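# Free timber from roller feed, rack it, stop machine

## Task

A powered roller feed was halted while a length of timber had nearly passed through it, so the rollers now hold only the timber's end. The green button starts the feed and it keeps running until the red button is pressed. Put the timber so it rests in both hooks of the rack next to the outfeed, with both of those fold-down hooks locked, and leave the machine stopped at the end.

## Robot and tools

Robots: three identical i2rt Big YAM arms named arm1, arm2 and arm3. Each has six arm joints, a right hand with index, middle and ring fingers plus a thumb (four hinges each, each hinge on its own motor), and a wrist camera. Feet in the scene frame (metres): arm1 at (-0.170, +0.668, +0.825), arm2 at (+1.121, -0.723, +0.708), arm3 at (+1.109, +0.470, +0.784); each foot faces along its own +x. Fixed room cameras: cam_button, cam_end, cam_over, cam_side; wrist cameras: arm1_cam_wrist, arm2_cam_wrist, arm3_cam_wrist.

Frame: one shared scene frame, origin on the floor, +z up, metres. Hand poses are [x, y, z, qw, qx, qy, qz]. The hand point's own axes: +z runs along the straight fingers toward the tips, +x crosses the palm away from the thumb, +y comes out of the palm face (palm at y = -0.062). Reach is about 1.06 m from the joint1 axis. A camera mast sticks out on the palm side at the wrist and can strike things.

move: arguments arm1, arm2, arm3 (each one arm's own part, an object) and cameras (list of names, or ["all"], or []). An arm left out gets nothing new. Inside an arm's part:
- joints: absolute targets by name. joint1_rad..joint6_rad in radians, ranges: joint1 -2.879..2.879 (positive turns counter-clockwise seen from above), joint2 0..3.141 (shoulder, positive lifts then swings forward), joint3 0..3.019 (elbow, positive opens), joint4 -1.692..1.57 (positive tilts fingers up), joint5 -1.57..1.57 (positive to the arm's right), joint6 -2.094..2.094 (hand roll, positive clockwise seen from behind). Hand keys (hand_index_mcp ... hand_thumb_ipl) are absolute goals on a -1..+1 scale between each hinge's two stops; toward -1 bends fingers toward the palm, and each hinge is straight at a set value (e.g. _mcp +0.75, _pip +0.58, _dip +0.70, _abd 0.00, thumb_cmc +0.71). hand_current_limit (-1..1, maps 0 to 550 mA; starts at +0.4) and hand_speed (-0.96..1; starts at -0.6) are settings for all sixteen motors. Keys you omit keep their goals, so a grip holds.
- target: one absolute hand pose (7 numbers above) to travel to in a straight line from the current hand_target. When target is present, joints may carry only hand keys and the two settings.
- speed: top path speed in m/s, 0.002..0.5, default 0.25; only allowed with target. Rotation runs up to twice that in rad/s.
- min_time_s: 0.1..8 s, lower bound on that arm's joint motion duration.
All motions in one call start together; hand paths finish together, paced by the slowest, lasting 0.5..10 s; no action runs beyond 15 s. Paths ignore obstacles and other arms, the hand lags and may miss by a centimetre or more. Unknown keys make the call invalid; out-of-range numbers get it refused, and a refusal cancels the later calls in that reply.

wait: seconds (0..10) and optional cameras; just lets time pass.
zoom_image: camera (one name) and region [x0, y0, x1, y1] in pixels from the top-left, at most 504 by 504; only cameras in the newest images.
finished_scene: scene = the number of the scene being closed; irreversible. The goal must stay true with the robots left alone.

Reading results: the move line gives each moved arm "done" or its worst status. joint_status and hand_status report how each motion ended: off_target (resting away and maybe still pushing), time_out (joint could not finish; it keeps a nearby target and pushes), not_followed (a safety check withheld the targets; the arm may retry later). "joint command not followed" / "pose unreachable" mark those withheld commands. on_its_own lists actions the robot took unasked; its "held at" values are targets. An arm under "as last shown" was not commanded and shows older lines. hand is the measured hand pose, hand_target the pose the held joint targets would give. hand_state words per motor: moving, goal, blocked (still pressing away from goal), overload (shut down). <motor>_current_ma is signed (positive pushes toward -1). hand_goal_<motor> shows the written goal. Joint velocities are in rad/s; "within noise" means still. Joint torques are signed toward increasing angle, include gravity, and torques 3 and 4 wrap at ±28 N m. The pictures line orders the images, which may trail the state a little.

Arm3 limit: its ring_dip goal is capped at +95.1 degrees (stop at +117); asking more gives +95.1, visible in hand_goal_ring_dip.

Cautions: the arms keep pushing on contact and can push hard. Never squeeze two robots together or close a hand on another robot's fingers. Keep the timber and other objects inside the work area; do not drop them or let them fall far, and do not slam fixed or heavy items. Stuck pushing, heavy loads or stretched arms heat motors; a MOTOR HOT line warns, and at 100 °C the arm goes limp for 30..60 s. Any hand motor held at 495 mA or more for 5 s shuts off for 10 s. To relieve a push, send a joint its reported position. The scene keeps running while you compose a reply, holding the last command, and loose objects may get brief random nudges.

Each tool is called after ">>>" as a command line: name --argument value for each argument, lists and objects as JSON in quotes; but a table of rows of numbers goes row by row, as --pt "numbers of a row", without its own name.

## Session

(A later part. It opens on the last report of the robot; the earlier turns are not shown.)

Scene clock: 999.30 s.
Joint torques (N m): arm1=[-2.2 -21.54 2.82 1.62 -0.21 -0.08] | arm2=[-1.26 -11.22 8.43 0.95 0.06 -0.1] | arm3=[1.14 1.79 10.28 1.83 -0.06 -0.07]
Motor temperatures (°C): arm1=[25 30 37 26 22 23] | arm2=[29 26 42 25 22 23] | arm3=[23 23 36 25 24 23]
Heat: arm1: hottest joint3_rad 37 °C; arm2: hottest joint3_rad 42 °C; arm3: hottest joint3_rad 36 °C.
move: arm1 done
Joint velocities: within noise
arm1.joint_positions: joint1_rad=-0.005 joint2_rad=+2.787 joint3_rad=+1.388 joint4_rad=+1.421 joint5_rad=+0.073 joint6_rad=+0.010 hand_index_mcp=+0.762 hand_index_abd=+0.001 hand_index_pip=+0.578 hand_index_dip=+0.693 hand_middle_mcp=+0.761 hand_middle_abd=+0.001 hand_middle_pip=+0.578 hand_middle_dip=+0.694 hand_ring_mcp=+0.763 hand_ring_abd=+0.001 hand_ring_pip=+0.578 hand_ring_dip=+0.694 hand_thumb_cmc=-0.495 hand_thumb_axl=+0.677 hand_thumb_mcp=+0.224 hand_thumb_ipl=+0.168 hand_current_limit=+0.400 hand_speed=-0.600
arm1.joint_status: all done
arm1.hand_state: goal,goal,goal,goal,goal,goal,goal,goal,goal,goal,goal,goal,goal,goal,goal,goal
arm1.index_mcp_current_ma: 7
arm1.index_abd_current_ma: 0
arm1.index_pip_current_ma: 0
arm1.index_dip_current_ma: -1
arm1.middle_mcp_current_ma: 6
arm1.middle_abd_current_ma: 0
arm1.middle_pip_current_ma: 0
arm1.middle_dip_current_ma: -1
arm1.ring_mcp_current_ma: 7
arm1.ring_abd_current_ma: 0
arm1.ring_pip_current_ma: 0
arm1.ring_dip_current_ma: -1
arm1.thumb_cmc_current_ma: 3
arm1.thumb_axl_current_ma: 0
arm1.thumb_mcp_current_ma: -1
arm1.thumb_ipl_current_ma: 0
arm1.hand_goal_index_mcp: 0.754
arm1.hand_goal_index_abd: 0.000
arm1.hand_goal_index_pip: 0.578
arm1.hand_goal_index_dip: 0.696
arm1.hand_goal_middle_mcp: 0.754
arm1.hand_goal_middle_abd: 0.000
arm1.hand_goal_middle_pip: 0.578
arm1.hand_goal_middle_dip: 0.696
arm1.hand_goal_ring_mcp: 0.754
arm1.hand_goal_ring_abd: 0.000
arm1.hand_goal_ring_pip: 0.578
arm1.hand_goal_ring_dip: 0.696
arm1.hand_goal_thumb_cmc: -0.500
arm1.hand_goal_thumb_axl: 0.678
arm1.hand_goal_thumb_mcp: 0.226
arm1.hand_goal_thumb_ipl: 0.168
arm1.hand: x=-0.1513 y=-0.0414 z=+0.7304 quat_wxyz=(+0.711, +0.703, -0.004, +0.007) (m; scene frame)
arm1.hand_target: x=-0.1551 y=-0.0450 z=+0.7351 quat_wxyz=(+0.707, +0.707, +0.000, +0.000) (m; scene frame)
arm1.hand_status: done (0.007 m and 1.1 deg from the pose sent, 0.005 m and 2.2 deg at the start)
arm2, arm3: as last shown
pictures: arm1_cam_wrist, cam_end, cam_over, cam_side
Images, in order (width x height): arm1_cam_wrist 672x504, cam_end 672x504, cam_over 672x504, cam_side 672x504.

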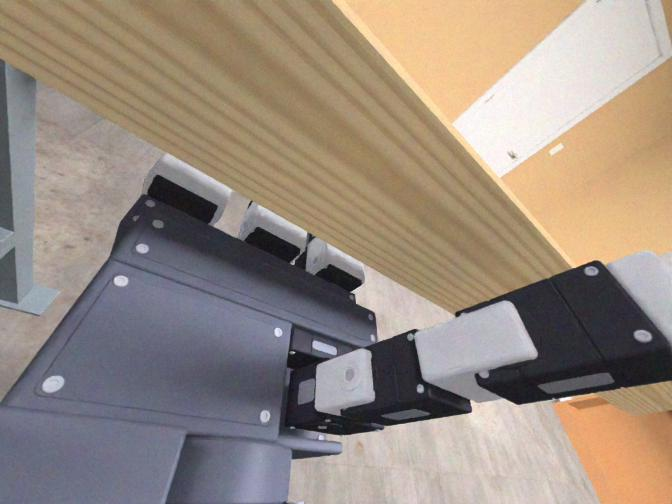

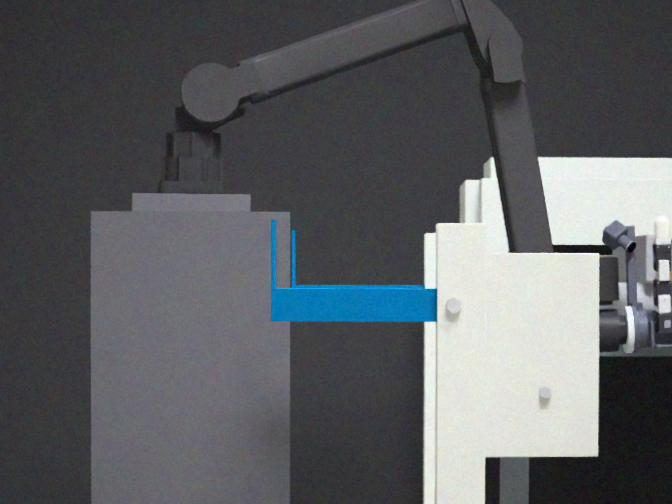

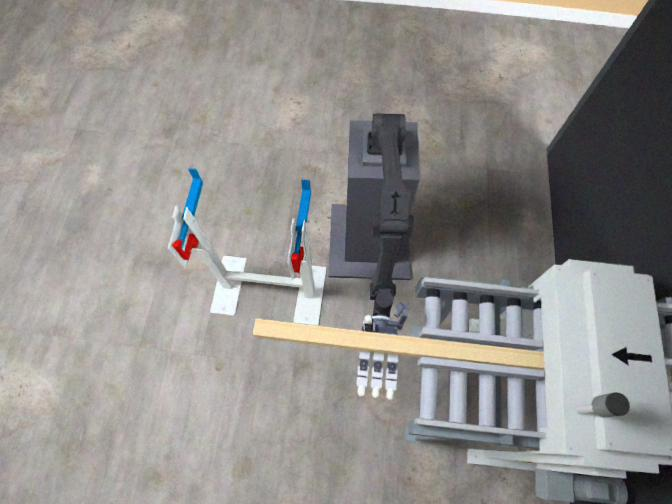

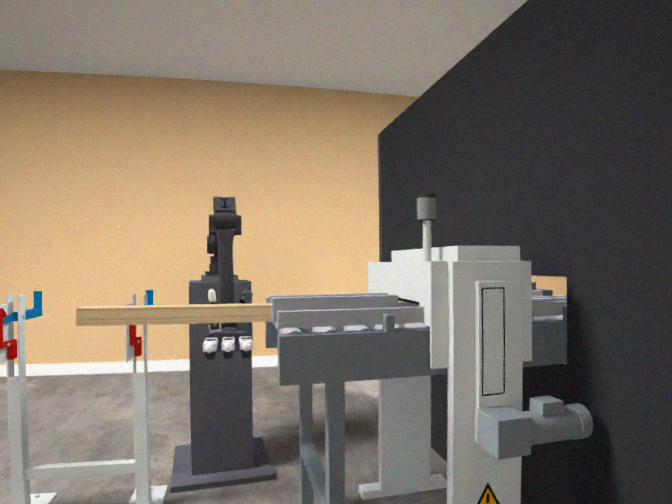

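>>> move --arm1 '{"target": [-0.155, -0.042, 0.752, 0.7071, 0.7071, 0.0, 0.0], "speed": 0.04}' --cameras '["cam_side", "cam_over"]'

>>> zoom_image --camera "cam_side" --region '[160, 270, 320, 390]'

>>> zoom_image --camera "cam_over" --region '[320, 260, 440, 380]'

Scene clock: 1005.67 s.
Joint torques (N m): arm1=[-2.37 -20.78 2.85 1.61 -0.17 -0.09] | arm2=[-1.55 -10.87 8.64 0.98 0.08 -0.07] | arm3=[1.03 1.9 10.33 1.87 -0.05 -0.1]
Motor temperatures (°C): arm1=[25 30 36 26 22 23] | arm2=[29 26 42 25 22 23] | arm3=[23 23 36 25 24 23]
Heat: arm1: hottest joint3_rad 36 °C; arm2: hottest joint3_rad 42 °C; arm3: hottest joint3_rad 36 °C.
move: arm1 done
Joint velocities: within noise
arm1.joint_positions: joint1_rad=-0.005 joint2_rad=+2.741 joint3_rad=+1.345 joint4_rad=+1.421 joint5_rad=+0.073 joint6_rad=+0.009 hand_index_mcp=+0.762 hand_index_abd=+0.001 hand_index_pip=+0.578 hand_index_dip=+0.693 hand_middle_mcp=+0.761 hand_middle_abd=+0.001 hand_middle_pip=+0.578 hand_middle_dip=+0.694 hand_ring_mcp=+0.763 hand_ring_abd=+0.001 hand_ring_pip=+0.578 hand_ring_dip=+0.694 hand_thumb_cmc=-0.495 hand_thumb_axl=+0.677 hand_thumb_mcp=+0.224 hand_thumb_ipl=+0.168 hand_current_limit=+0.400 hand_speed=-0.600
arm1.joint_status: not commanded
arm1.hand_state: goal,goal,goal,goal,goal,goal,goal,goal,goal,goal,goal,goal,goal,goal,goal,goal
arm1.index_mcp_current_ma: 7
arm1.index_abd_current_ma: 0
arm1.index_pip_current_ma: 0
arm1.index_dip_current_ma: -1
arm1.middle_mcp_current_ma: 6
arm1.middle_abd_current_ma: 0
arm1.middle_pip_current_ma: 0
arm1.middle_dip_current_ma: -1
arm1.ring_mcp_current_ma: 7
arm1.ring_abd_current_ma: 0
arm1.ring_pip_current_ma: 0
arm1.ring_dip_current_ma: -1
arm1.thumb_cmc_current_ma: 3
arm1.thumb_axl_current_ma: 0
arm1.thumb_mcp_current_ma: -1
arm1.thumb_ipl_current_ma: 0
arm1.hand_goal_index_mcp: 0.754
arm1.hand_goal_index_abd: 0.000
arm1.hand_goal_index_pip: 0.578
arm1.hand_goal_index_dip: 0.696
arm1.hand_goal_middle_mcp: 0.754
arm1.hand_goal_middle_abd: 0.000
arm1.hand_goal_middle_pip: 0.578
arm1.hand_goal_middle_dip: 0.696
arm1.hand_goal_ring_mcp: 0.754
arm1.hand_goal_ring_abd: 0.000
arm1.hand_goal_ring_pip: 0.578
arm1.hand_goal_ring_dip: 0.696
arm1.hand_goal_thumb_cmc: -0.500
arm1.hand_goal_thumb_axl: 0.678
arm1.hand_goal_thumb_mcp: 0.226
arm1.hand_goal_thumb_ipl: 0.168
arm1.hand: x=-0.1514 y=-0.0390 z=+0.7488 quat_wxyz=(+0.712, +0.702, -0.003, +0.007) (m; scene frame)
arm1.hand_target: x=-0.1549 y=-0.0418 z=+0.7514 quat_wxyz=(+0.707, +0.707, +0.000, +0.000) (m; scene frame)
arm1.hand_status: done (0.006 m and 1.2 deg from the pose sent, 0.022 m and 1.1 deg at the start)
arm2.joint_positions: joint1_rad=+0.243 joint2_rad=+1.509 joint3_rad=+1.422 joint4_rad=-1.472 joint5_rad=+0.013 joint6_rad=+1.521 hand_index_mcp=+0.755 hand_index_abd=+0.001 hand_index_pip=+0.577 hand_index_dip=+0.696 hand_middle_mcp=+0.017 hand_middle_abd=+0.001 hand_middle_pip=-0.877 hand_middle_dip=-0.717 hand_ring_mcp=+0.013 hand_ring_abd=+0.001 hand_ring_pip=-0.857 hand_ring_dip=-0.738 hand_thumb_cmc=+0.715 hand_thumb_axl=+0.677 hand_thumb_mcp=+0.224 hand_thumb_ipl=+0.168 hand_current_limit=+0.400 hand_speed=-0.600
arm2.joint_status: not commanded
arm2.hand_state: goal,goal,goal,goal,goal,goal,goal,goal,goal,goal,goal,goal,goal,goal,goal,goal
arm2.index_mcp_current_ma: 2
arm2.index_abd_current_ma: 1
arm2.index_pip_current_ma: 1
arm2.index_dip_current_ma: 0
arm2.middle_mcp_current_ma: 50
arm2.middle_abd_current_ma: 1
arm2.middle_pip_current_ma: 5
arm2.middle_dip_current_ma: 5
arm2.ring_mcp_current_ma: 37
arm2.ring_abd_current_ma: 1
arm2.ring_pip_current_ma: 6
arm2.ring_dip_current_ma: 4
arm2.thumb_cmc_current_ma: 2
arm2.thumb_axl_current_ma: -1
arm2.thumb_mcp_current_ma: -6
arm2.thumb_ipl_current_ma: -1
arm2.hand_goal_index_mcp: 0.754
arm2.hand_goal_index_abd: 0.000
arm2.hand_goal_index_pip: 0.576
arm2.hand_goal_index_dip: 0.696
arm2.hand_goal_middle_mcp: 0.000
arm2.hand_goal_middle_abd: 0.000
arm2.hand_goal_middle_pip: -0.880
arm2.hand_goal_middle_dip: -0.720
arm2.hand_goal_ring_mcp: 0.000
arm2.hand_goal_ring_abd: 0.000
arm2.hand_goal_ring_pip: -0.860
arm2.hand_goal_ring_dip: -0.740
arm2.hand_goal_thumb_cmc: 0.714
arm2.hand_goal_thumb_axl: 0.678
arm2.hand_goal_thumb_mcp: 0.226
arm2.hand_goal_thumb_ipl: 0.168
arm2.hand: x=+1.0027 y=-0.2978 z=+0.9388 quat_wxyz=(-0.002, +0.498, +0.867, +0.004) (m; scene frame)
arm2.hand_target: x=+1.0034 y=-0.2934 z=+0.9294 quat_wxyz=(+0.000, +0.500, +0.866, +0.000) (m; scene frame)
arm2.hand_status: not commanded
arm3: as last shown
pictures: cam_over, cam_side
Images, in order (width x height): cam_over 672x504, cam_side 672x504.

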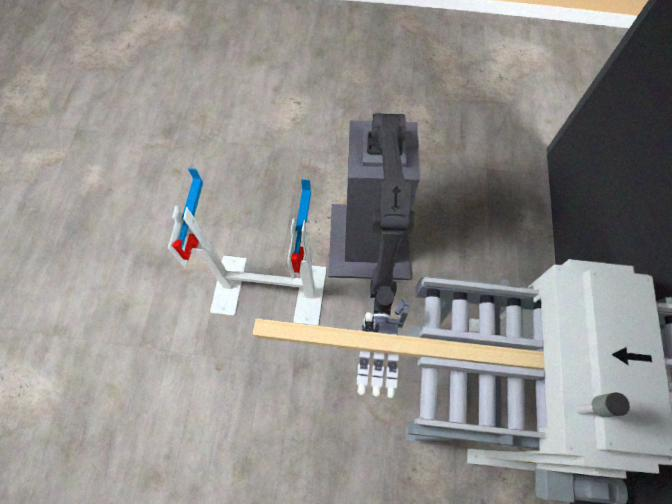

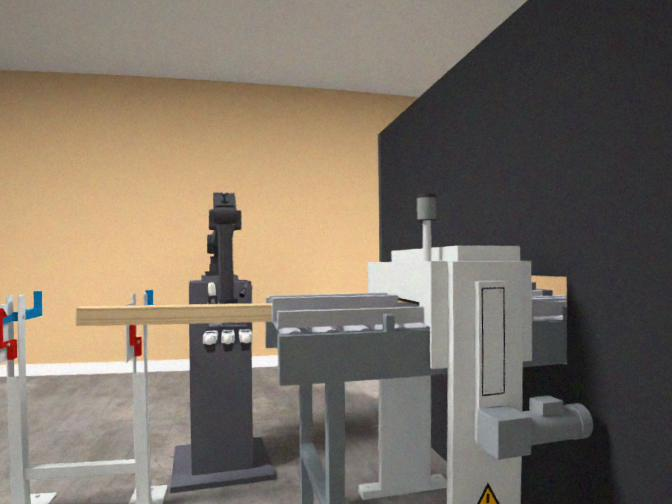

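Scaled by 3.150 from the camera's 672x504 image, which has a finer 960x720 frame.

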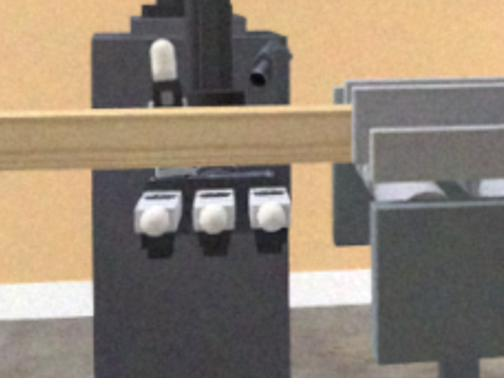

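Scaled by 4.200 from the camera's 672x504 image, which has a finer 960x720 frame.

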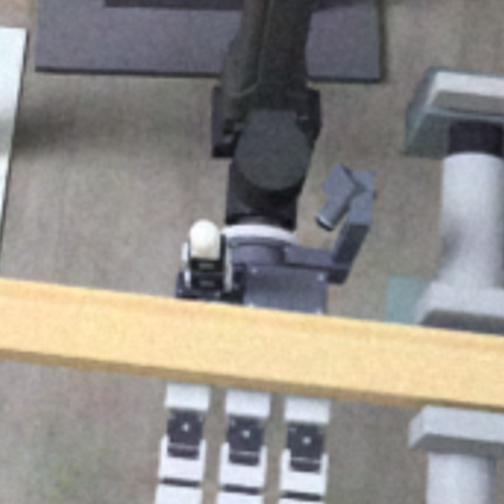

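>>> move --arm1 '{"target": [-0.155, -0.042, 0.761, 0.7345, 0.6786, 0.0, 0.0], "speed": 0.04}' --cameras '["cam_side", "cam_over", "arm1_cam_wrist"]'

>>> zoom_image --camera "cam_side" --region '[160, 270, 320, 390]'

>>> zoom_image --camera "cam_over" --region '[320, 260, 440, 380]'

Scene clock: 1030.30 s.
Joint torques (N m): arm1=[-2.37 -18.02 5.11 3.32 -0.24 -0.07] | arm2=[-0.79 -11.69 8.32 0.99 -0.01 -0.09] | arm3=[0.91 1.73 10.36 1.87 -0.06 -0.06]
Motor temperatures (°C): arm1=[25 31 34 26 22 23] | arm2=[29 26 42 25 22 23] | arm3=[23 23 36 25 24 23]
Heat: arm1: hottest joint3_rad 34 °C; arm2: hottest joint3_rad 42 °C; arm3: hottest joint3_rad 36 °C.
move: arm1 off_target
Joint velocities: within noise
arm1.joint_positions: joint1_rad=-0.005 joint2_rad=+2.741 joint3_rad=+1.356 joint4_rad=+1.435 joint5_rad=+0.073 joint6_rad=+0.006 hand_index_mcp=+0.762 hand_index_abd=+0.001 hand_index_pip=+0.578 hand_index_dip=+0.693 hand_middle_mcp=+0.761 hand_middle_abd=+0.001 hand_middle_pip=+0.578 hand_middle_dip=+0.694 hand_ring_mcp=+0.763 hand_ring_abd=+0.001 hand_ring_pip=+0.578 hand_ring_dip=+0.694 hand_thumb_cmc=-0.495 hand_thumb_axl=+0.677 hand_thumb_mcp=+0.224 hand_thumb_ipl=+0.168 hand_current_limit=+0.400 hand_speed=-0.600
arm1.joint_status: not commanded
arm1.hand_state: goal,goal,goal,goal,goal,goal,goal,goal,goal,goal,goal,goal,goal,goal,goal,goal
arm1.index_mcp_current_ma: 7
arm1.index_abd_current_ma: 0
arm1.index_pip_current_ma: 0
arm1.index_dip_current_ma: -1
arm1.middle_mcp_current_ma: 6
arm1.middle_abd_current_ma: 0
arm1.middle_pip_current_ma: 0
arm1.middle_dip_current_ma: -1
arm1.ring_mcp_current_ma: 7
arm1.ring_abd_current_ma: 0
arm1.ring_pip_current_ma: 0
arm1.ring_dip_current_ma: -1
arm1.thumb_cmc_current_ma: 3
arm1.thumb_axl_current_ma: 0
arm1.thumb_mcp_current_ma: -1
arm1.thumb_ipl_current_ma: 0
arm1.hand_goal_index_mcp: 0.754
arm1.hand_goal_index_abd: 0.000
arm1.hand_goal_index_pip: 0.578
arm1.hand_goal_index_dip: 0.696
arm1.hand_goal_middle_mcp: 0.754
arm1.hand_goal_middle_abd: 0.000
arm1.hand_goal_middle_pip: 0.578
arm1.hand_goal_middle_dip: 0.696
arm1.hand_goal_ring_mcp: 0.754
arm1.hand_goal_ring_abd: 0.000
arm1.hand_goal_ring_pip: 0.578
arm1.hand_goal_ring_dip: 0.696
arm1.hand_goal_thumb_cmc: -0.500
arm1.hand_goal_thumb_axl: 0.678
arm1.hand_goal_thumb_mcp: 0.226
arm1.hand_goal_thumb_ipl: 0.168
arm1.hand: x=-0.1510 y=-0.0408 z=+0.7555 quat_wxyz=(+0.721, +0.693, -0.003, +0.006) (m; scene frame)
arm1.hand_target: x=-0.1551 y=-0.0420 z=+0.7607 quat_wxyz=(+0.734, +0.679, -0.001, +0.000) (m; scene frame)
arm1.hand_status: off_target (0.007 m and 2.4 deg from the pose sent, 0.013 m and 3.8 deg at the start)
arm2, arm3: as last shown
pictures: arm1_cam_wrist, cam_over, cam_side
Images, in order (width x height): arm1_cam_wrist 672x504, cam_over 672x504, cam_side 672x504.

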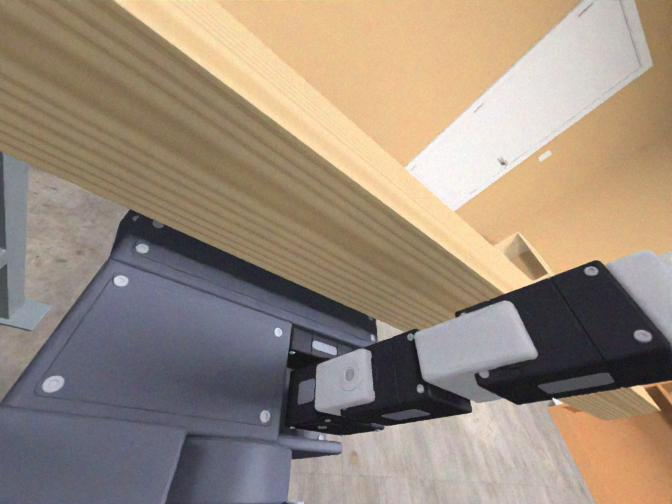

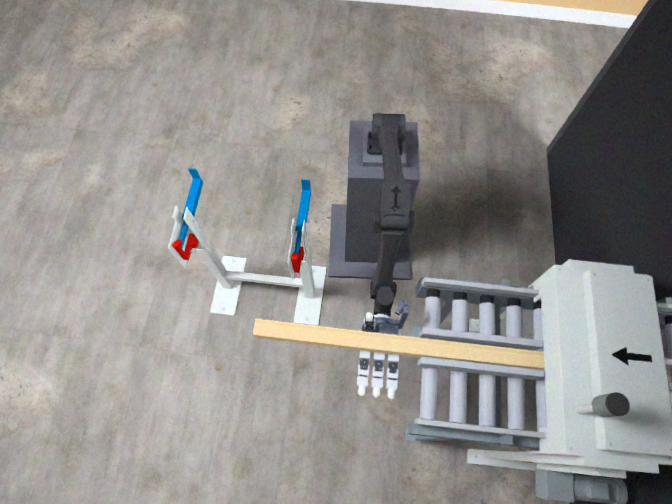

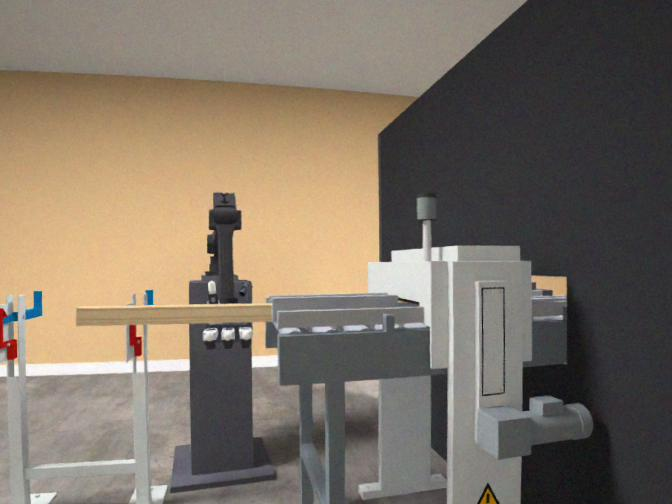

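Scaled by 3.150 from the camera's 672x504 image, which has a finer 960x720 frame.

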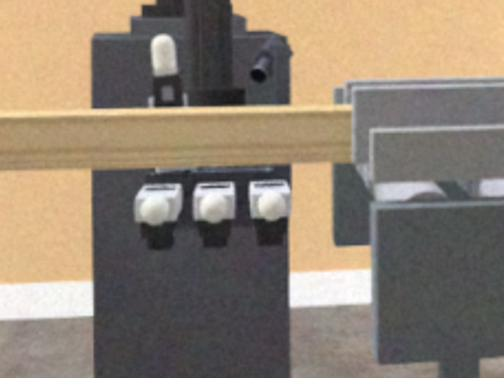

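Scaled by 4.200 from the camera's 672x504 image, which has a finer 960x720 frame.

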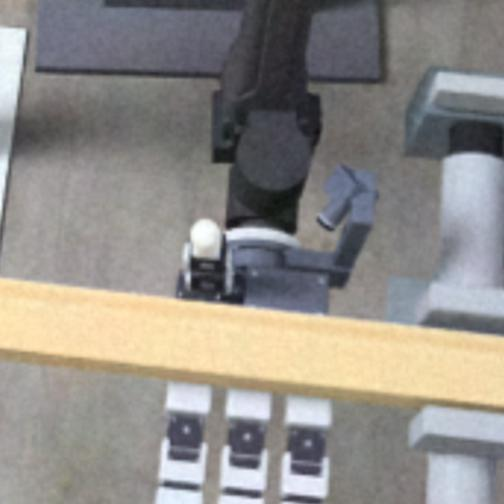

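>>> move --arm1 '{"target": [-0.155, -0.042, 0.770, 0.7345, 0.6786, 0.0, 0.0], "speed": 0.03}' --cameras '["cam_side"]'

>>> zoom_image --camera "cam_side" --region '[160, 270, 320, 390]'

Scene clock: 1035.27 s.
Joint torques (N m): arm1=[-1.67 -21.13 3.88 3.15 -0.22 -0.06] | arm2=[-1.26 -11.69 8.53 0.79 0.05 -0.08] | arm3=[0.97 2.14 10.32 1.88 -0.04 -0.07]
Motor temperatures (°C): arm1=[25 31 34 26 22 23] | arm2=[29 26 42 25 22 23] | arm3=[23 23 36 25 24 23]
Heat: arm1: hottest joint3_rad 34 °C; arm2: hottest joint3_rad 42 °C; arm3: hottest joint3_rad 36 °C.
move: arm1 off_target
Joint velocities: within noise
arm1.joint_positions: joint1_rad=-0.005 joint2_rad=+2.741 joint3_rad=+1.356 joint4_rad=+1.435 joint5_rad=+0.073 joint6_rad=+0.004 hand_index_mcp=+0.762 hand_index_abd=+0.001 hand_index_pip=+0.578 hand_index_dip=+0.693 hand_middle_mcp=+0.761 hand_middle_abd=+0.001 hand_middle_pip=+0.578 hand_middle_dip=+0.694 hand_ring_mcp=+0.763 hand_ring_abd=+0.001 hand_ring_pip=+0.578 hand_ring_dip=+0.694 hand_thumb_cmc=-0.495 hand_thumb_axl=+0.677 hand_thumb_mcp=+0.224 hand_thumb_ipl=+0.168 hand_current_limit=+0.400 hand_speed=-0.600
arm1.joint_status: not commanded
arm1.hand_state: goal,goal,goal,goal,goal,goal,goal,goal,goal,goal,goal,goal,goal,goal,goal,goal
arm1.index_mcp_current_ma: 7
arm1.index_abd_current_ma: 0
arm1.index_pip_current_ma: 0
arm1.index_dip_current_ma: -1
arm1.middle_mcp_current_ma: 6
arm1.middle_abd_current_ma: 0
arm1.middle_pip_current_ma: 0
arm1.middle_dip_current_ma: -1
arm1.ring_mcp_current_ma: 7
arm1.ring_abd_current_ma: 0
arm1.ring_pip_current_ma: 0
arm1.ring_dip_current_ma: -1
arm1.thumb_cmc_current_ma: 3
arm1.thumb_axl_current_ma: 0
arm1.thumb_mcp_current_ma: -1
arm1.thumb_ipl_current_ma: 0
arm1.hand_goal_index_mcp: 0.754
arm1.hand_goal_index_abd: 0.000
arm1.hand_goal_index_pip: 0.578
arm1.hand_goal_index_dip: 0.696
arm1.hand_goal_middle_mcp: 0.754
arm1.hand_goal_middle_abd: 0.000
arm1.hand_goal_middle_pip: 0.578
arm1.hand_goal_middle_dip: 0.696
arm1.hand_goal_ring_mcp: 0.754
arm1.hand_goal_ring_abd: 0.000
arm1.hand_goal_ring_pip: 0.578
arm1.hand_goal_ring_dip: 0.696
arm1.hand_goal_thumb_cmc: -0.500
arm1.hand_goal_thumb_axl: 0.678
arm1.hand_goal_thumb_mcp: 0.226
arm1.hand_goal_thumb_ipl: 0.168
arm1.hand: x=-0.1509 y=-0.0408 z=+0.7555 quat_wxyz=(+0.721, +0.693, -0.002, +0.006) (m; scene frame)
arm1.hand_target: x=-0.1549 y=-0.0422 z=+0.7698 quat_wxyz=(+0.734, +0.679, +0.000, +0.000) (m; scene frame)
arm1.hand_status: off_target (0.015 m and 2.4 deg from the pose sent, 0.015 m and 2.4 deg at the start)
arm2, arm3: as last shown
pictures: cam_side
Images, in order (width x height): cam_side 672x504.

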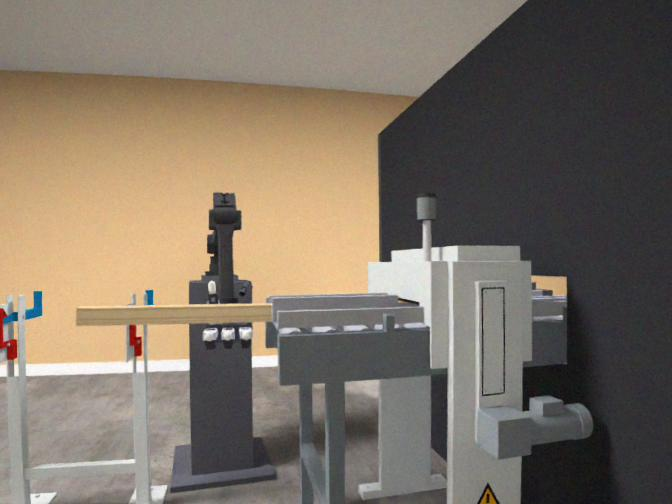

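Scaled by 3.150 from the camera's 672x504 image, which has a finer 960x720 frame.

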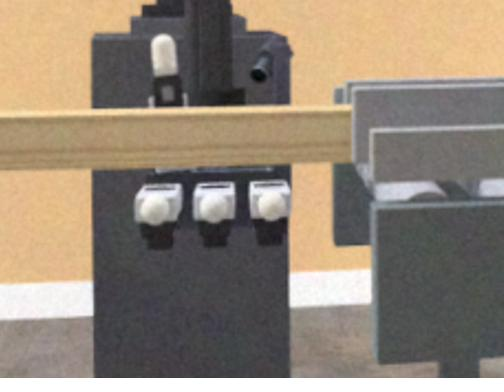

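>>> move --arm1 '{"target": [-0.155, -0.042, 0.778, 0.7345, 0.6786, 0.0, 0.0], "speed": 0.03}' --cameras '["cam_side"]'

>>> zoom_image --camera "cam_side" --region '[160, 270, 320, 390]'

Scene clock: 1040.27 s.
Joint torques (N m): arm1=[-1.9 -21.89 2.84 2.89 -0.21 -0.08] | arm2=[-1.67 -12.22 8.61 0.87 0.07 -0.13] | arm3=[1.08 1.96 10.28 1.88 -0.03 -0.07]
Motor temperatures (°C): arm1=[25 31 34 26 22 23] | arm2=[29 26 42 25 22 23] | arm3=[23 23 36 25 24 23]
Heat: arm1: hottest joint3_rad 34 °C; arm2: hottest joint3_rad 42 °C; arm3: hottest joint3_rad 36 °C.
move: arm1 off_target
Joint velocities: within noise
arm1.joint_positions: joint1_rad=-0.005 joint2_rad=+2.729 joint3_rad=+1.356 joint4_rad=+1.435 joint5_rad=+0.073 joint6_rad=+0.004 hand_index_mcp=+0.762 hand_index_abd=+0.001 hand_index_pip=+0.578 hand_index_dip=+0.693 hand_middle_mcp=+0.761 hand_middle_abd=+0.001 hand_middle_pip=+0.578 hand_middle_dip=+0.694 hand_ring_mcp=+0.763 hand_ring_abd=+0.001 hand_ring_pip=+0.578 hand_ring_dip=+0.694 hand_thumb_cmc=-0.495 hand_thumb_axl=+0.677 hand_thumb_mcp=+0.224 hand_thumb_ipl=+0.168 hand_current_limit=+0.400 hand_speed=-0.600
arm1.joint_status: not commanded
arm1.hand_state: goal,goal,goal,goal,goal,goal,goal,goal,goal,goal,goal,goal,goal,goal,goal,goal
arm1.index_mcp_current_ma: 7
arm1.index_abd_current_ma: 0
arm1.index_pip_current_ma: 0
arm1.index_dip_current_ma: -1
arm1.middle_mcp_current_ma: 6
arm1.middle_abd_current_ma: 0
arm1.middle_pip_current_ma: 0
arm1.middle_dip_current_ma: -1
arm1.ring_mcp_current_ma: 7
arm1.ring_abd_current_ma: 0
arm1.ring_pip_current_ma: 0
arm1.ring_dip_current_ma: -1
arm1.thumb_cmc_current_ma: 3
arm1.thumb_axl_current_ma: 0
arm1.thumb_mcp_current_ma: -1
arm1.thumb_ipl_current_ma: 0
arm1.hand_goal_index_mcp: 0.754
arm1.hand_goal_index_abd: 0.000
arm1.hand_goal_index_pip: 0.578
arm1.hand_goal_index_dip: 0.696
arm1.hand_goal_middle_mcp: 0.754
arm1.hand_goal_middle_abd: 0.000
arm1.hand_goal_middle_pip: 0.578
arm1.hand_goal_middle_dip: 0.696
arm1.hand_goal_ring_mcp: 0.754
arm1.hand_goal_ring_abd: 0.000
arm1.hand_goal_ring_pip: 0.578
arm1.hand_goal_ring_dip: 0.696
arm1.hand_goal_thumb_cmc: -0.500
arm1.hand_goal_thumb_axl: 0.678
arm1.hand_goal_thumb_mcp: 0.226
arm1.hand_goal_thumb_ipl: 0.168
arm1.hand: x=-0.1508 y=-0.0432 z=+0.7639 quat_wxyz=(+0.725, +0.689, -0.003, +0.006) (m; scene frame)
arm1.hand_target: x=-0.1549 y=-0.0425 z=+0.7778 quat_wxyz=(+0.735, +0.679, +0.000, +0.000) (m; scene frame)
arm1.hand_status: off_target (0.015 m and 1.7 deg from the pose sent, 0.023 m and 2.4 deg at the start)
arm2, arm3: as last shown
pictures: cam_side
Images, in order (width x height): cam_side 672x504.

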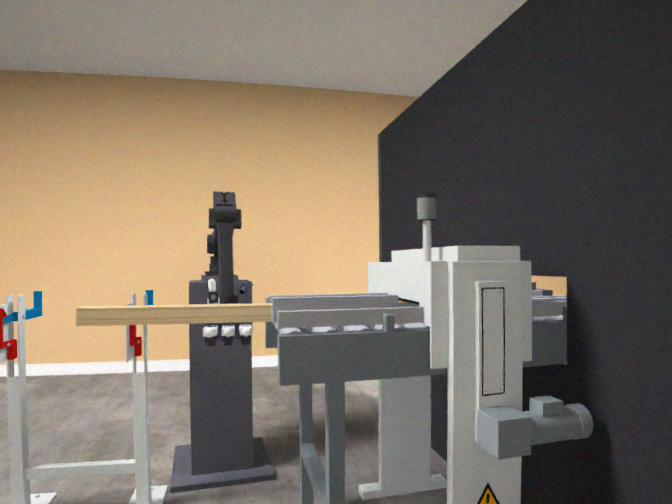

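Scaled by 3.150 from the camera's 672x504 image, which has a finer 960x720 frame.

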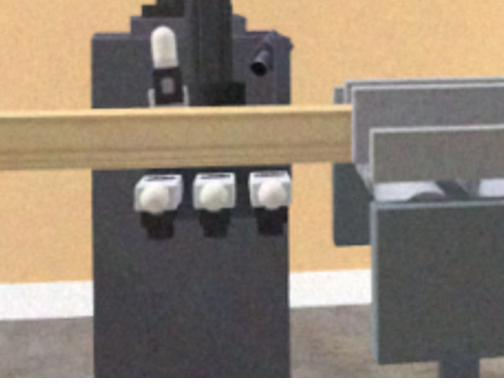

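>>> move --arm2 '{"target": [1.013, -0.290, 0.930, 0.0, 0.5, 0.866, 0.0], "speed": 0.04}' --cameras '["cam_button"]'

>>> zoom_image --camera "cam_button" --region '[220, 120, 440, 320]'

Scene clock: 1066.90 s.
Joint torques (N m): arm1=[-2.14 -21.54 2.81 2.92 -0.23 -0.07] | arm2=[-0.97 -12.45 8.44 0.79 0.06 -0.21] | arm3=[0.85 1.85 10.33 1.89 -0.04 -0.07]
Motor temperatures (°C): arm1=[25 32 33 26 22 23] | arm2=[29 26 42 25 22 23] | arm3=[23 23 36 25 24 23]
Heat: arm1: hottest joint3_rad 33 °C; arm2: hottest joint3_rad 42 °C; arm3: hottest joint3_rad 36 °C.
move: arm2 done
Joint velocities: within noise
arm1: as last shown
arm2.joint_positions: joint1_rad=+0.220 joint2_rad=+1.509 joint3_rad=+1.422 joint4_rad=-1.472 joint5_rad=+0.013 joint6_rad=+1.521 hand_index_mcp=+0.755 hand_index_abd=+0.001 hand_index_pip=+0.577 hand_index_dip=+0.696 hand_middle_mcp=+0.017 hand_middle_abd=+0.001 hand_middle_pip=-0.877 hand_middle_dip=-0.717 hand_ring_mcp=+0.013 hand_ring_abd=+0.001 hand_ring_pip=-0.857 hand_ring_dip=-0.738 hand_thumb_cmc=+0.715 hand_thumb_axl=+0.677 hand_thumb_mcp=+0.224 hand_thumb_ipl=+0.168 hand_current_limit=+0.400 hand_speed=-0.600
arm2.joint_status: not commanded
arm2.hand_state: goal,goal,goal,goal,goal,goal,goal,goal,goal,goal,goal,goal,goal,goal,goal,goal
arm2.index_mcp_current_ma: 2
arm2.index_abd_current_ma: 1
arm2.index_pip_current_ma: 1
arm2.index_dip_current_ma: 0
arm2.middle_mcp_current_ma: 50
arm2.middle_abd_current_ma: 1
arm2.middle_pip_current_ma: 5
arm2.middle_dip_current_ma: 5
arm2.ring_mcp_current_ma: 37
arm2.ring_abd_current_ma: 1
arm2.ring_pip_current_ma: 6
arm2.ring_dip_current_ma: 4
arm2.thumb_cmc_current_ma: 2
arm2.thumb_axl_current_ma: -1
arm2.thumb_mcp_current_ma: -6
arm2.thumb_ipl_current_ma: -1
arm2.hand_goal_index_mcp: 0.754
arm2.hand_goal_index_abd: 0.000
arm2.hand_goal_index_pip: 0.576
arm2.hand_goal_index_dip: 0.696
arm2.hand_goal_middle_mcp: 0.000
arm2.hand_goal_middle_abd: 0.000
arm2.hand_goal_middle_pip: -0.880
arm2.hand_goal_middle_dip: -0.720
arm2.hand_goal_ring_mcp: 0.000
arm2.hand_goal_ring_abd: 0.000
arm2.hand_goal_ring_pip: -0.860
arm2.hand_goal_ring_dip: -0.740
arm2.hand_goal_thumb_cmc: 0.714
arm2.hand_goal_thumb_axl: 0.678
arm2.hand_goal_thumb_mcp: 0.226
arm2.hand_goal_thumb_ipl: 0.168
arm2.hand: x=+1.0125 y=-0.2951 z=+0.9387 quat_wxyz=(-0.002, +0.508, +0.862, +0.004) (m; scene frame)
arm2.hand_target: x=+1.0133 y=-0.2910 z=+0.9300 quat_wxyz=(+0.000, +0.503, +0.864, +0.000) (m; scene frame)
arm2.hand_status: done (0.010 m and 1.1 deg from the pose sent, 0.016 m and 0.7 deg at the start)
arm3.joint_positions: joint1_rad=-0.134 joint2_rad=+0.629 joint3_rad=+1.370 joint4_rad=-1.370 joint5_rad=-0.062 joint6_rad=+1.107 hand_index_mcp=+0.754 hand_index_abd=+0.000 hand_index_pip=+0.577 hand_index_dip=+0.696 hand_middle_mcp=+0.754 hand_middle_abd=+0.000 hand_middle_pip=+0.577 hand_middle_dip=+0.696 hand_ring_mcp=+0.754 hand_ring_abd=+0.000 hand_ring_pip=+0.577 hand_ring_dip=+0.696 hand_thumb_cmc=+0.714 hand_thumb_axl=+0.677 hand_thumb_mcp=+0.226 hand_thumb_ipl=+0.168 hand_current_limit=+0.400 hand_speed=-0.600
arm3.joint_status: not commanded
arm3.hand_state: goal,goal,goal,goal,goal,goal,goal,goal,goal,goal,goal,goal,goal,goal,goal,goal
arm3.index_mcp_current_ma: 0
arm3.index_abd_current_ma: 0
arm3.index_pip_current_ma: 0
arm3.index_dip_current_ma: 0
arm3.middle_mcp_current_ma: 0
arm3.middle_abd_current_ma: 0
arm3.middle_pip_current_ma: 0
arm3.middle_dip_current_ma: 0
arm3.ring_mcp_current_ma: 0
arm3.ring_abd_current_ma: 0
arm3.ring_pip_current_ma: 0
arm3.ring_dip_current_ma: 0
arm3.thumb_cmc_current_ma: 0
arm3.thumb_axl_current_ma: 0
arm3.thumb_mcp_current_ma: 0
arm3.thumb_ipl_current_ma: 0
arm3.hand_goal_index_mcp: 0.754
arm3.hand_goal_index_abd: 0.000
arm3.hand_goal_index_pip: 0.576
arm3.hand_goal_index_dip: 0.696
arm3.hand_goal_middle_mcp: 0.754
arm3.hand_goal_middle_abd: 0.000
arm3.hand_goal_middle_pip: 0.576
arm3.hand_goal_middle_dip: 0.696
arm3.hand_goal_ring_mcp: 0.754
arm3.hand_goal_ring_abd: 0.000
arm3.hand_goal_ring_pip: 0.576
arm3.hand_goal_ring_dip: 0.696
arm3.hand_goal_thumb_cmc: 0.714
arm3.hand_goal_thumb_axl: 0.678
arm3.hand_goal_thumb_mcp: 0.226
arm3.hand_goal_thumb_ipl: 0.168
arm3.hand: x=+0.9699 y=+0.2382 z=+1.3123 quat_wxyz=(+0.395, +0.705, -0.549, +0.214) (m; scene frame)
arm3.hand_target: x=+0.9704 y=+0.2405 z=+1.3241 quat_wxyz=(+0.406, +0.700, -0.545, +0.218) (m; scene frame)
arm3.hand_status: not commanded
pictures: cam_button
Images, in order (width x height): cam_button 672x504.

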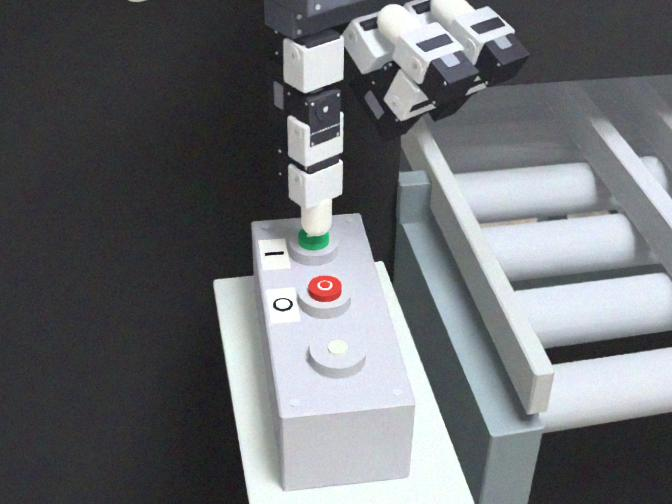

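Scaled by 2.291 from the camera's 672x504 image, which has a finer 960x720 frame.

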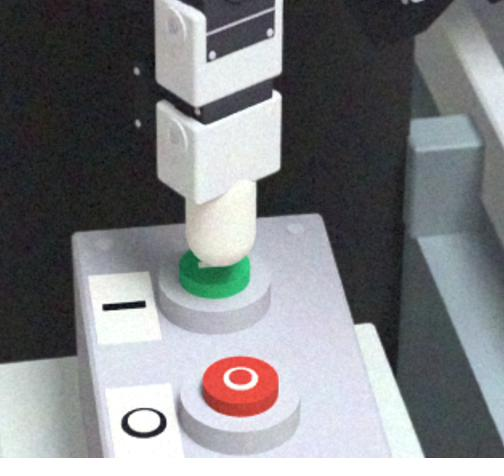

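>>> move --arm2 '{"target": [1.040, -0.291, 0.955, 0.0, 0.5, 0.866, 0.0], "speed": 0.1}'

>>> move --arm2 '{"target": [1.066, -0.292, 0.930, 0.0, 0.5, 0.866, 0.0], "speed": 0.06}' --cameras '["cam_button"]'

>>> zoom_image --camera "cam_button" --region '[220, 150, 440, 370]'

Scene clock: 1079.20 s.
Joint torques (N m): arm1=[-2.32 -20.72 2.97 2.92 -0.25 -0.08] | arm2=[-0.21 -13.57 10.19 -0.05 0.04 -0.2] | arm3=[0.97 1.73 10.32 1.89 -0.05 -0.07]
Motor temperatures (°C): arm1=[25 33 33 26 22 23] | arm2=[29 26 42 25 22 23] | arm3=[23 23 36 25 24 23]
Heat: arm1: hottest joint2_rad 33 °C; arm2: hottest joint3_rad 42 °C; arm3: hottest joint3_rad 36 °C.
move: arm2 off_target
Joint velocities: within noise
arm1, arm3: as last shown
arm2.joint_positions: joint1_rad=+0.162 joint2_rad=+1.501 joint3_rad=+1.422 joint4_rad=-1.508 joint5_rad=+0.013 joint6_rad=+1.452 hand_index_mcp=+0.755 hand_index_abd=+0.001 hand_index_pip=+0.577 hand_index_dip=+0.696 hand_middle_mcp=+0.016 hand_middle_abd=+0.001 hand_middle_pip=-0.877 hand_middle_dip=-0.717 hand_ring_mcp=+0.013 hand_ring_abd=+0.001 hand_ring_pip=-0.857 hand_ring_dip=-0.738 hand_thumb_cmc=+0.715 hand_thumb_axl=+0.677 hand_thumb_mcp=+0.224 hand_thumb_ipl=+0.168 hand_current_limit=+0.400 hand_speed=-0.600
arm2.joint_status: not commanded
arm2.hand_state: goal,goal,goal,goal,goal,goal,goal,goal,goal,goal,goal,goal,goal,goal,goal,goal
arm2.index_mcp_current_ma: 1
arm2.index_abd_current_ma: 1
arm2.index_pip_current_ma: 1
arm2.index_dip_current_ma: 0
arm2.middle_mcp_current_ma: 49
arm2.middle_abd_current_ma: 1
arm2.middle_pip_current_ma: 5
arm2.middle_dip_current_ma: 5
arm2.ring_mcp_current_ma: 37
arm2.ring_abd_current_ma: 1
arm2.ring_pip_current_ma: 6
arm2.ring_dip_current_ma: 4
arm2.thumb_cmc_current_ma: 2
arm2.thumb_axl_current_ma: -1
arm2.thumb_mcp_current_ma: -6
arm2.thumb_ipl_current_ma: -1
arm2.hand_goal_index_mcp: 0.754
arm2.hand_goal_index_abd: 0.000
arm2.hand_goal_index_pip: 0.576
arm2.hand_goal_index_dip: 0.696
arm2.hand_goal_middle_mcp: 0.000
arm2.hand_goal_middle_abd: 0.000
arm2.hand_goal_middle_pip: -0.880
arm2.hand_goal_middle_dip: -0.720
arm2.hand_goal_ring_mcp: 0.000
arm2.hand_goal_ring_abd: 0.000
arm2.hand_goal_ring_pip: -0.860
arm2.hand_goal_ring_dip: -0.740
arm2.hand_goal_thumb_cmc: 0.714
arm2.hand_goal_thumb_axl: 0.678
arm2.hand_goal_thumb_mcp: 0.226
arm2.hand_goal_thumb_ipl: 0.168
arm2.hand: x=+1.0400 y=-0.2926 z=+0.9423 quat_wxyz=(+0.010, +0.503, +0.864, -0.004) (m; scene frame)
arm2.hand_target: x=+1.0399 y=-0.2902 z=+0.9546 quat_wxyz=(+0.000, +0.497, +0.868, +0.000) (m; scene frame)
arm2.hand_status: off_target (0.013 m and 1.3 deg from the pose sent, 0.032 m and 1.1 deg at the start)
pictures: none

Scene clock: 1080.47 s.
Joint torques (N m): arm1=[-2.08 -21.66 2.93 2.89 -0.24 -0.1] | arm2=[-1.85 -13.68 8.44 0.75 0.14 -0.22] | arm3=[1.08 1.85 10.29 1.89 -0.05 -0.06]
Motor temperatures (°C): arm1=[25 33 33 26 22 23] | arm2=[29 26 42 25 22 23] | arm3=[23 23 36 25 24 23]
Heat: arm1: hottest joint2_rad 33 °C; arm2: hottest joint3_rad 42 °C; arm3: hottest joint3_rad 36 °C.
move: arm2 done
Joint velocities: within noise
arm1, arm3: as last shown
arm2.joint_positions: joint1_rad=+0.109 joint2_rad=+1.477 joint3_rad=+1.356 joint4_rad=-1.467 joint5_rad=+0.012 joint6_rad=+1.404 hand_index_mcp=+0.755 hand_index_abd=-0.003 hand_index_pip=+0.578 hand_index_dip=+0.698 hand_middle_mcp=+0.016 hand_middle_abd=+0.001 hand_middle_pip=-0.877 hand_middle_dip=-0.718 hand_ring_mcp=+0.013 hand_ring_abd=+0.001 hand_ring_pip=-0.857 hand_ring_dip=-0.738 hand_thumb_cmc=+0.715 hand_thumb_axl=+0.677 hand_thumb_mcp=+0.224 hand_thumb_ipl=+0.168 hand_current_limit=+0.400 hand_speed=-0.600
arm2.joint_status: not commanded
arm2.hand_state: goal,goal,goal,goal,goal,goal,goal,goal,goal,goal,goal,goal,goal,goal,goal,goal
arm2.index_mcp_current_ma: 3
arm2.index_abd_current_ma: -5
arm2.index_pip_current_ma: 5
arm2.index_dip_current_ma: 4
arm2.middle_mcp_current_ma: 49
arm2.middle_abd_current_ma: 1
arm2.middle_pip_current_ma: 5
arm2.middle_dip_current_ma: 5
arm2.ring_mcp_current_ma: 36
arm2.ring_abd_current_ma: 1
arm2.ring_pip_current_ma: 6
arm2.ring_dip_current_ma: 4
arm2.thumb_cmc_current_ma: 2
arm2.thumb_axl_current_ma: -1
arm2.thumb_mcp_current_ma: -6
arm2.thumb_ipl_current_ma: -1
arm2.hand_goal_index_mcp: 0.754
arm2.hand_goal_index_abd: 0.000
arm2.hand_goal_index_pip: 0.576
arm2.hand_goal_index_dip: 0.696
arm2.hand_goal_middle_mcp: 0.000
arm2.hand_goal_middle_abd: 0.000
arm2.hand_goal_middle_pip: -0.880
arm2.hand_goal_middle_dip: -0.720
arm2.hand_goal_ring_mcp: 0.000
arm2.hand_goal_ring_abd: 0.000
arm2.hand_goal_ring_pip: -0.860
arm2.hand_goal_ring_dip: -0.740
arm2.hand_goal_thumb_cmc: 0.714
arm2.hand_goal_thumb_axl: 0.678
arm2.hand_goal_thumb_mcp: 0.226
arm2.hand_goal_thumb_ipl: 0.168
arm2.hand: x=+1.0649 y=-0.2953 z=+0.9271 quat_wxyz=(+0.009, +0.505, +0.863, -0.005) (m; scene frame)
arm2.hand_target: x=+1.0660 y=-0.2927 z=+0.9297 quat_wxyz=(+0.000, +0.500, +0.866, +0.000) (m; scene frame)
arm2.hand_status: done (0.005 m and 1.4 deg from the pose sent, 0.029 m and 1.3 deg at the start)
pictures: cam_button
Images, in order (width x height): cam_button 672x504.

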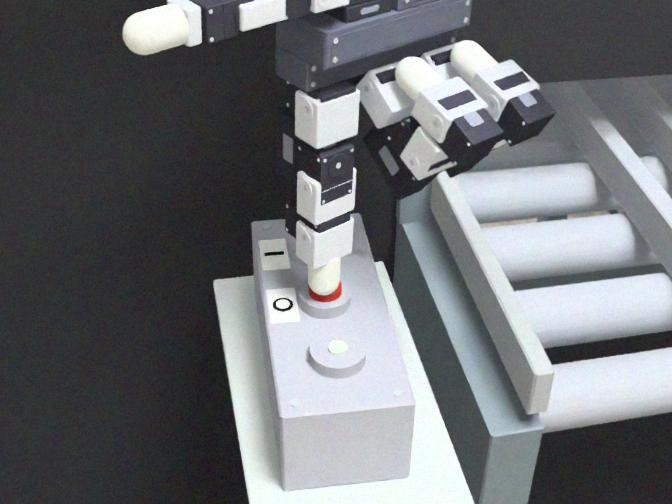

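Scaled by 2.291 from the camera's 672x504 image, which has a finer 960x720 frame.

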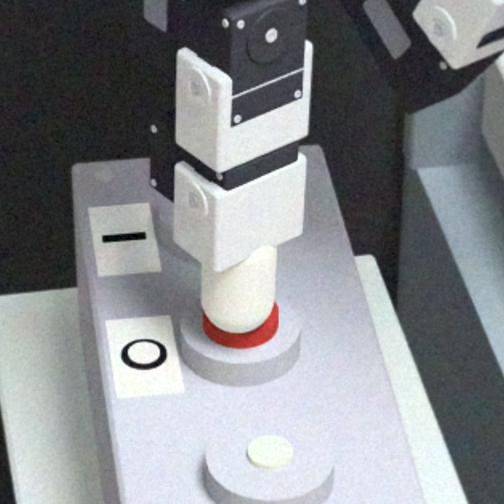

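>>> move --arm2 '{"target": [1.045, -0.292, 0.965, 0.0, 0.5, 0.866, 0.0], "speed": 0.15}'

>>> move --arm2 '{"target": [1.0, -0.292, 0.945, 0.0, 0.5, 0.866, 0.0], "speed": 0.15}' --cameras '["cam_button"]'

>>> zoom_image --camera "cam_button" --region '[220, 120, 440, 320]'

Scene clock: 1096.33 s.
Joint torques (N m): arm1=[-1.79 -20.78 2.99 3 -0.25 -0.08] | arm2=[-0.38 -11.63 12.27 -0.09 0.14 0.1] | arm3=[0.97 2.08 10.29 1.88 -0.04 -0.08]
Motor temperatures (°C): arm1=[25 33 32 26 22 23] | arm2=[28 27 43 25 22 23] | arm3=[23 23 36 25 24 23]
Heat: arm1: hottest joint2_rad 33 °C; arm2: hottest joint3_rad 43 °C; arm3: hottest joint3_rad 36 °C.
move: arm2 off_target
Joint velocities: within noise
arm1, arm3: as last shown
arm2.joint_positions: joint1_rad=+0.143 joint2_rad=+1.477 joint3_rad=+1.411 joint4_rad=-1.533 joint5_rad=+0.012 joint6_rad=+1.415 hand_index_mcp=+0.755 hand_index_abd=-0.003 hand_index_pip=+0.578 hand_index_dip=+0.698 hand_middle_mcp=+0.016 hand_middle_abd=+0.001 hand_middle_pip=-0.877 hand_middle_dip=-0.718 hand_ring_mcp=+0.013 hand_ring_abd=+0.001 hand_ring_pip=-0.857 hand_ring_dip=-0.738 hand_thumb_cmc=+0.715 hand_thumb_axl=+0.677 hand_thumb_mcp=+0.224 hand_thumb_ipl=+0.168 hand_current_limit=+0.400 hand_speed=-0.600
arm2.joint_status: not commanded
arm2.hand_state: goal,goal,goal,goal,goal,goal,goal,goal,goal,goal,goal,goal,goal,goal,goal,goal
arm2.index_mcp_current_ma: 2
arm2.index_abd_current_ma: -5
arm2.index_pip_current_ma: 5
arm2.index_dip_current_ma: 4
arm2.middle_mcp_current_ma: 49
arm2.middle_abd_current_ma: 1
arm2.middle_pip_current_ma: 5
arm2.middle_dip_current_ma: 5
arm2.ring_mcp_current_ma: 36
arm2.ring_abd_current_ma: 1
arm2.ring_pip_current_ma: 6
arm2.ring_dip_current_ma: 4
arm2.thumb_cmc_current_ma: 2
arm2.thumb_axl_current_ma: -1
arm2.thumb_mcp_current_ma: -6
arm2.thumb_ipl_current_ma: -1
arm2.hand_goal_index_mcp: 0.754
arm2.hand_goal_index_abd: 0.000
arm2.hand_goal_index_pip: 0.576
arm2.hand_goal_index_dip: 0.696
arm2.hand_goal_middle_mcp: 0.000
arm2.hand_goal_middle_abd: 0.000
arm2.hand_goal_middle_pip: -0.880
arm2.hand_goal_middle_dip: -0.720
arm2.hand_goal_ring_mcp: 0.000
arm2.hand_goal_ring_abd: 0.000
arm2.hand_goal_ring_pip: -0.860
arm2.hand_goal_ring_dip: -0.740
arm2.hand_goal_thumb_cmc: 0.714
arm2.hand_goal_thumb_axl: 0.678
arm2.hand_goal_thumb_mcp: 0.226
arm2.hand_goal_thumb_ipl: 0.168
arm2.hand: x=+1.0512 y=-0.2989 z=+0.9484 quat_wxyz=(+0.014, +0.495, +0.869, -0.009) (m; scene frame)
arm2.hand_target: x=+1.0451 y=-0.2916 z=+0.9648 quat_wxyz=(+0.000, +0.500, +0.866, +0.001) (m; scene frame)
arm2.hand_status: off_target (0.019 m and 2.0 deg from the pose sent, 0.043 m and 1.4 deg at the start)
pictures: none

Scene clock: 1097.57 s.
Joint torques (N m): arm1=[-2.61 -21.6 2.91 3.04 -0.21 -0.04] | arm2=[-0.15 -11.87 12.21 0.66 0.21 0.12] | arm3=[0.97 1.85 10.3 1.88 -0.04 -0.07]
Motor temperatures (°C): arm1=[25 33 32 26 22 23] | arm2=[28 27 43 25 22 23] | arm3=[23 23 36 25 24 23]
Heat: arm1: hottest joint2_rad 33 °C; arm2: hottest joint3_rad 43 °C; arm3: hottest joint3_rad 36 °C.
move: arm2 off_target
Joint velocities: within noise
arm1, arm3: as last shown
arm2.joint_positions: joint1_rad=+0.240 joint2_rad=+1.513 joint3_rad=+1.411 joint4_rad=-1.512 joint5_rad=+0.010 joint6_rad=+1.505 hand_index_mcp=+0.754 hand_index_abd=-0.003 hand_index_pip=+0.578 hand_index_dip=+0.698 hand_middle_mcp=+0.016 hand_middle_abd=+0.001 hand_middle_pip=-0.877 hand_middle_dip=-0.718 hand_ring_mcp=+0.012 hand_ring_abd=+0.001 hand_ring_pip=-0.857 hand_ring_dip=-0.738 hand_thumb_cmc=+0.715 hand_thumb_axl=+0.677 hand_thumb_mcp=+0.224 hand_thumb_ipl=+0.168 hand_current_limit=+0.400 hand_speed=-0.600
arm2.joint_status: not commanded
arm2.hand_state: goal,goal,goal,goal,goal,goal,goal,goal,goal,goal,goal,goal,goal,goal,goal,goal
arm2.index_mcp_current_ma: 1
arm2.index_abd_current_ma: -5
arm2.index_pip_current_ma: 4
arm2.index_dip_current_ma: 4
arm2.middle_mcp_current_ma: 48
arm2.middle_abd_current_ma: 1
arm2.middle_pip_current_ma: 5
arm2.middle_dip_current_ma: 5
arm2.ring_mcp_current_ma: 36
arm2.ring_abd_current_ma: 1
arm2.ring_pip_current_ma: 6
arm2.ring_dip_current_ma: 4
arm2.thumb_cmc_current_ma: 2
arm2.thumb_axl_current_ma: -1
arm2.thumb_mcp_current_ma: -6
arm2.thumb_ipl_current_ma: -1
arm2.hand_goal_index_mcp: 0.754
arm2.hand_goal_index_abd: 0.000
arm2.hand_goal_index_pip: 0.576
arm2.hand_goal_index_dip: 0.696
arm2.hand_goal_middle_mcp: 0.000
arm2.hand_goal_middle_abd: 0.000
arm2.hand_goal_middle_pip: -0.880
arm2.hand_goal_middle_dip: -0.720
arm2.hand_goal_ring_mcp: 0.000
arm2.hand_goal_ring_abd: 0.000
arm2.hand_goal_ring_pip: -0.860
arm2.hand_goal_ring_dip: -0.740
arm2.hand_goal_thumb_cmc: 0.714
arm2.hand_goal_thumb_axl: 0.678
arm2.hand_goal_thumb_mcp: 0.226
arm2.hand_goal_thumb_ipl: 0.168
arm2.hand: x=+1.0088 y=-0.3074 z=+0.9337 quat_wxyz=(+0.020, +0.492, +0.870, -0.012) (m; scene frame)
arm2.hand_target: x=+1.0000 y=-0.2928 z=+0.9449 quat_wxyz=(+0.000, +0.499, +0.867, +0.000) (m; scene frame)
arm2.hand_status: off_target (0.021 m and 2.9 deg from the pose sent, 0.052 m and 2.0 deg at the start)
pictures: cam_button
Images, in order (width x height): cam_button 672x504.

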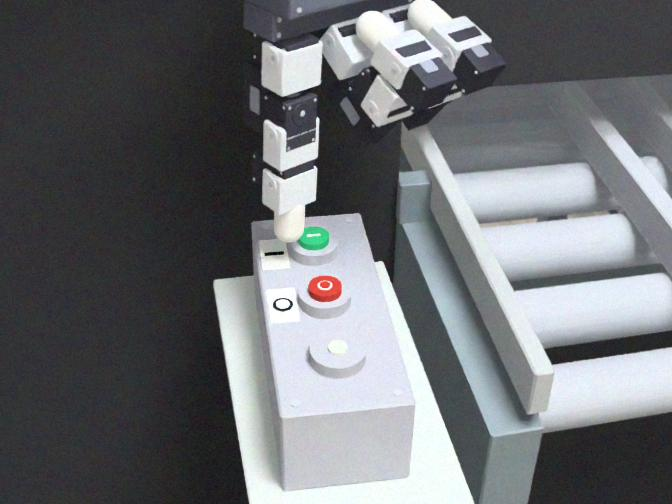

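Scaled by 2.291 from the camera's 672x504 image, which has a finer 960x720 frame.

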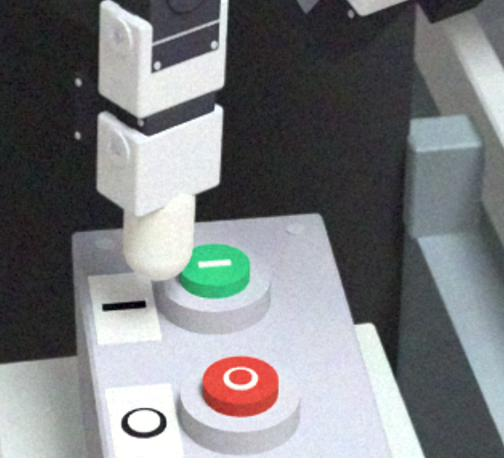

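>>> move --arm2 '{"target": [0.997, -0.282, 0.955, 0.0, 0.5, 0.866, 0.0], "speed": 0.05}' --cameras '["cam_button"]'

>>> zoom_image --camera "cam_button" --region '[220, 120, 440, 320]'

Scene clock: 1104.57 s.
Joint torques (N m): arm1=[-2.78 -21.07 2.89 2.96 -0.23 -0.05] | arm2=[-0.56 -11.81 12.37 -0.12 0.18 0.07] | arm3=[1.03 1.79 10.28 1.89 -0.03 -0.08]
Motor temperatures (°C): arm1=[25 33 32 26 22 23] | arm2=[28 27 45 25 22 23] | arm3=[23 23 36 25 24 23]
Heat: arm1: hottest joint2_rad 33 °C; arm2: hottest joint3_rad 45 °C; arm3: hottest joint3_rad 36 °C.
move: arm2 off_target
Joint velocities: within noise
arm1, arm3: as last shown
arm2.joint_positions: joint1_rad=+0.240 joint2_rad=+1.533 joint3_rad=+1.466 joint4_rad=-1.516 joint5_rad=+0.010 joint6_rad=+1.507 hand_index_mcp=+0.754 hand_index_abd=-0.003 hand_index_pip=+0.578 hand_index_dip=+0.698 hand_middle_mcp=+0.016 hand_middle_abd=+0.001 hand_middle_pip=-0.877 hand_middle_dip=-0.718 hand_ring_mcp=+0.012 hand_ring_abd=+0.001 hand_ring_pip=-0.857 hand_ring_dip=-0.738 hand_thumb_cmc=+0.715 hand_thumb_axl=+0.677 hand_thumb_mcp=+0.224 hand_thumb_ipl=+0.168 hand_current_limit=+0.400 hand_speed=-0.600
arm2.joint_status: not commanded
arm2.hand_state: goal,goal,goal,goal,goal,goal,goal,goal,goal,goal,goal,goal,goal,goal,goal,goal
arm2.index_mcp_current_ma: 1
arm2.index_abd_current_ma: -5
arm2.index_pip_current_ma: 4
arm2.index_dip_current_ma: 4
arm2.middle_mcp_current_ma: 48
arm2.middle_abd_current_ma: 1
arm2.middle_pip_current_ma: 5
arm2.middle_dip_current_ma: 5
arm2.ring_mcp_current_ma: 36
arm2.ring_abd_current_ma: 1
arm2.ring_pip_current_ma: 6
arm2.ring_dip_current_ma: 4
arm2.thumb_cmc_current_ma: 2
arm2.thumb_axl_current_ma: -1
arm2.thumb_mcp_current_ma: -6
arm2.thumb_ipl_current_ma: -1
arm2.hand_goal_index_mcp: 0.754
arm2.hand_goal_index_abd: 0.000
arm2.hand_goal_index_pip: 0.576
arm2.hand_goal_index_dip: 0.696
arm2.hand_goal_middle_mcp: 0.000
arm2.hand_goal_middle_abd: 0.000
arm2.hand_goal_middle_pip: -0.880
arm2.hand_goal_middle_dip: -0.720
arm2.hand_goal_ring_mcp: 0.000
arm2.hand_goal_ring_abd: 0.000
arm2.hand_goal_ring_pip: -0.860
arm2.hand_goal_ring_dip: -0.740
arm2.hand_goal_thumb_cmc: 0.714
arm2.hand_goal_thumb_axl: 0.678
arm2.hand_goal_thumb_mcp: 0.226
arm2.hand_goal_thumb_ipl: 0.168
arm2.hand: x=+1.0014 y=-0.2930 z=+0.9453 quat_wxyz=(+0.007, +0.493, +0.870, -0.004) (m; scene frame)
arm2.hand_target: x=+0.9972 y=-0.2822 z=+0.9549 quat_wxyz=(-0.001, +0.500, +0.866, +0.001) (m; scene frame)
arm2.hand_status: off_target (0.015 m and 1.3 deg from the pose sent, 0.035 m and 2.9 deg at the start)
pictures: cam_button
Images, in order (width x height): cam_button 672x504.

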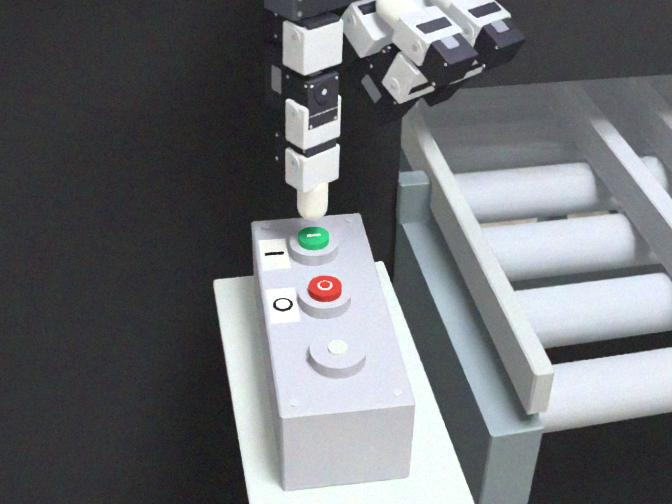

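Scaled by 2.291 from the camera's 672x504 image, which has a finer 960x720 frame.

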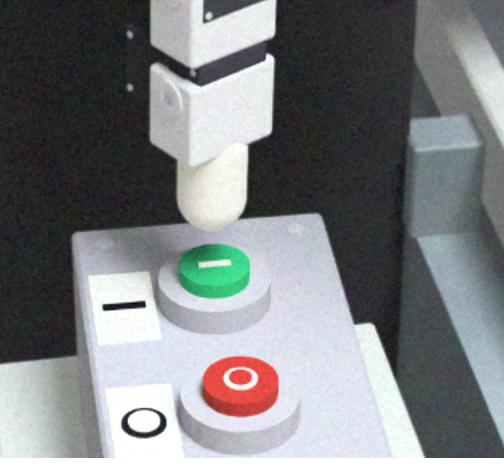

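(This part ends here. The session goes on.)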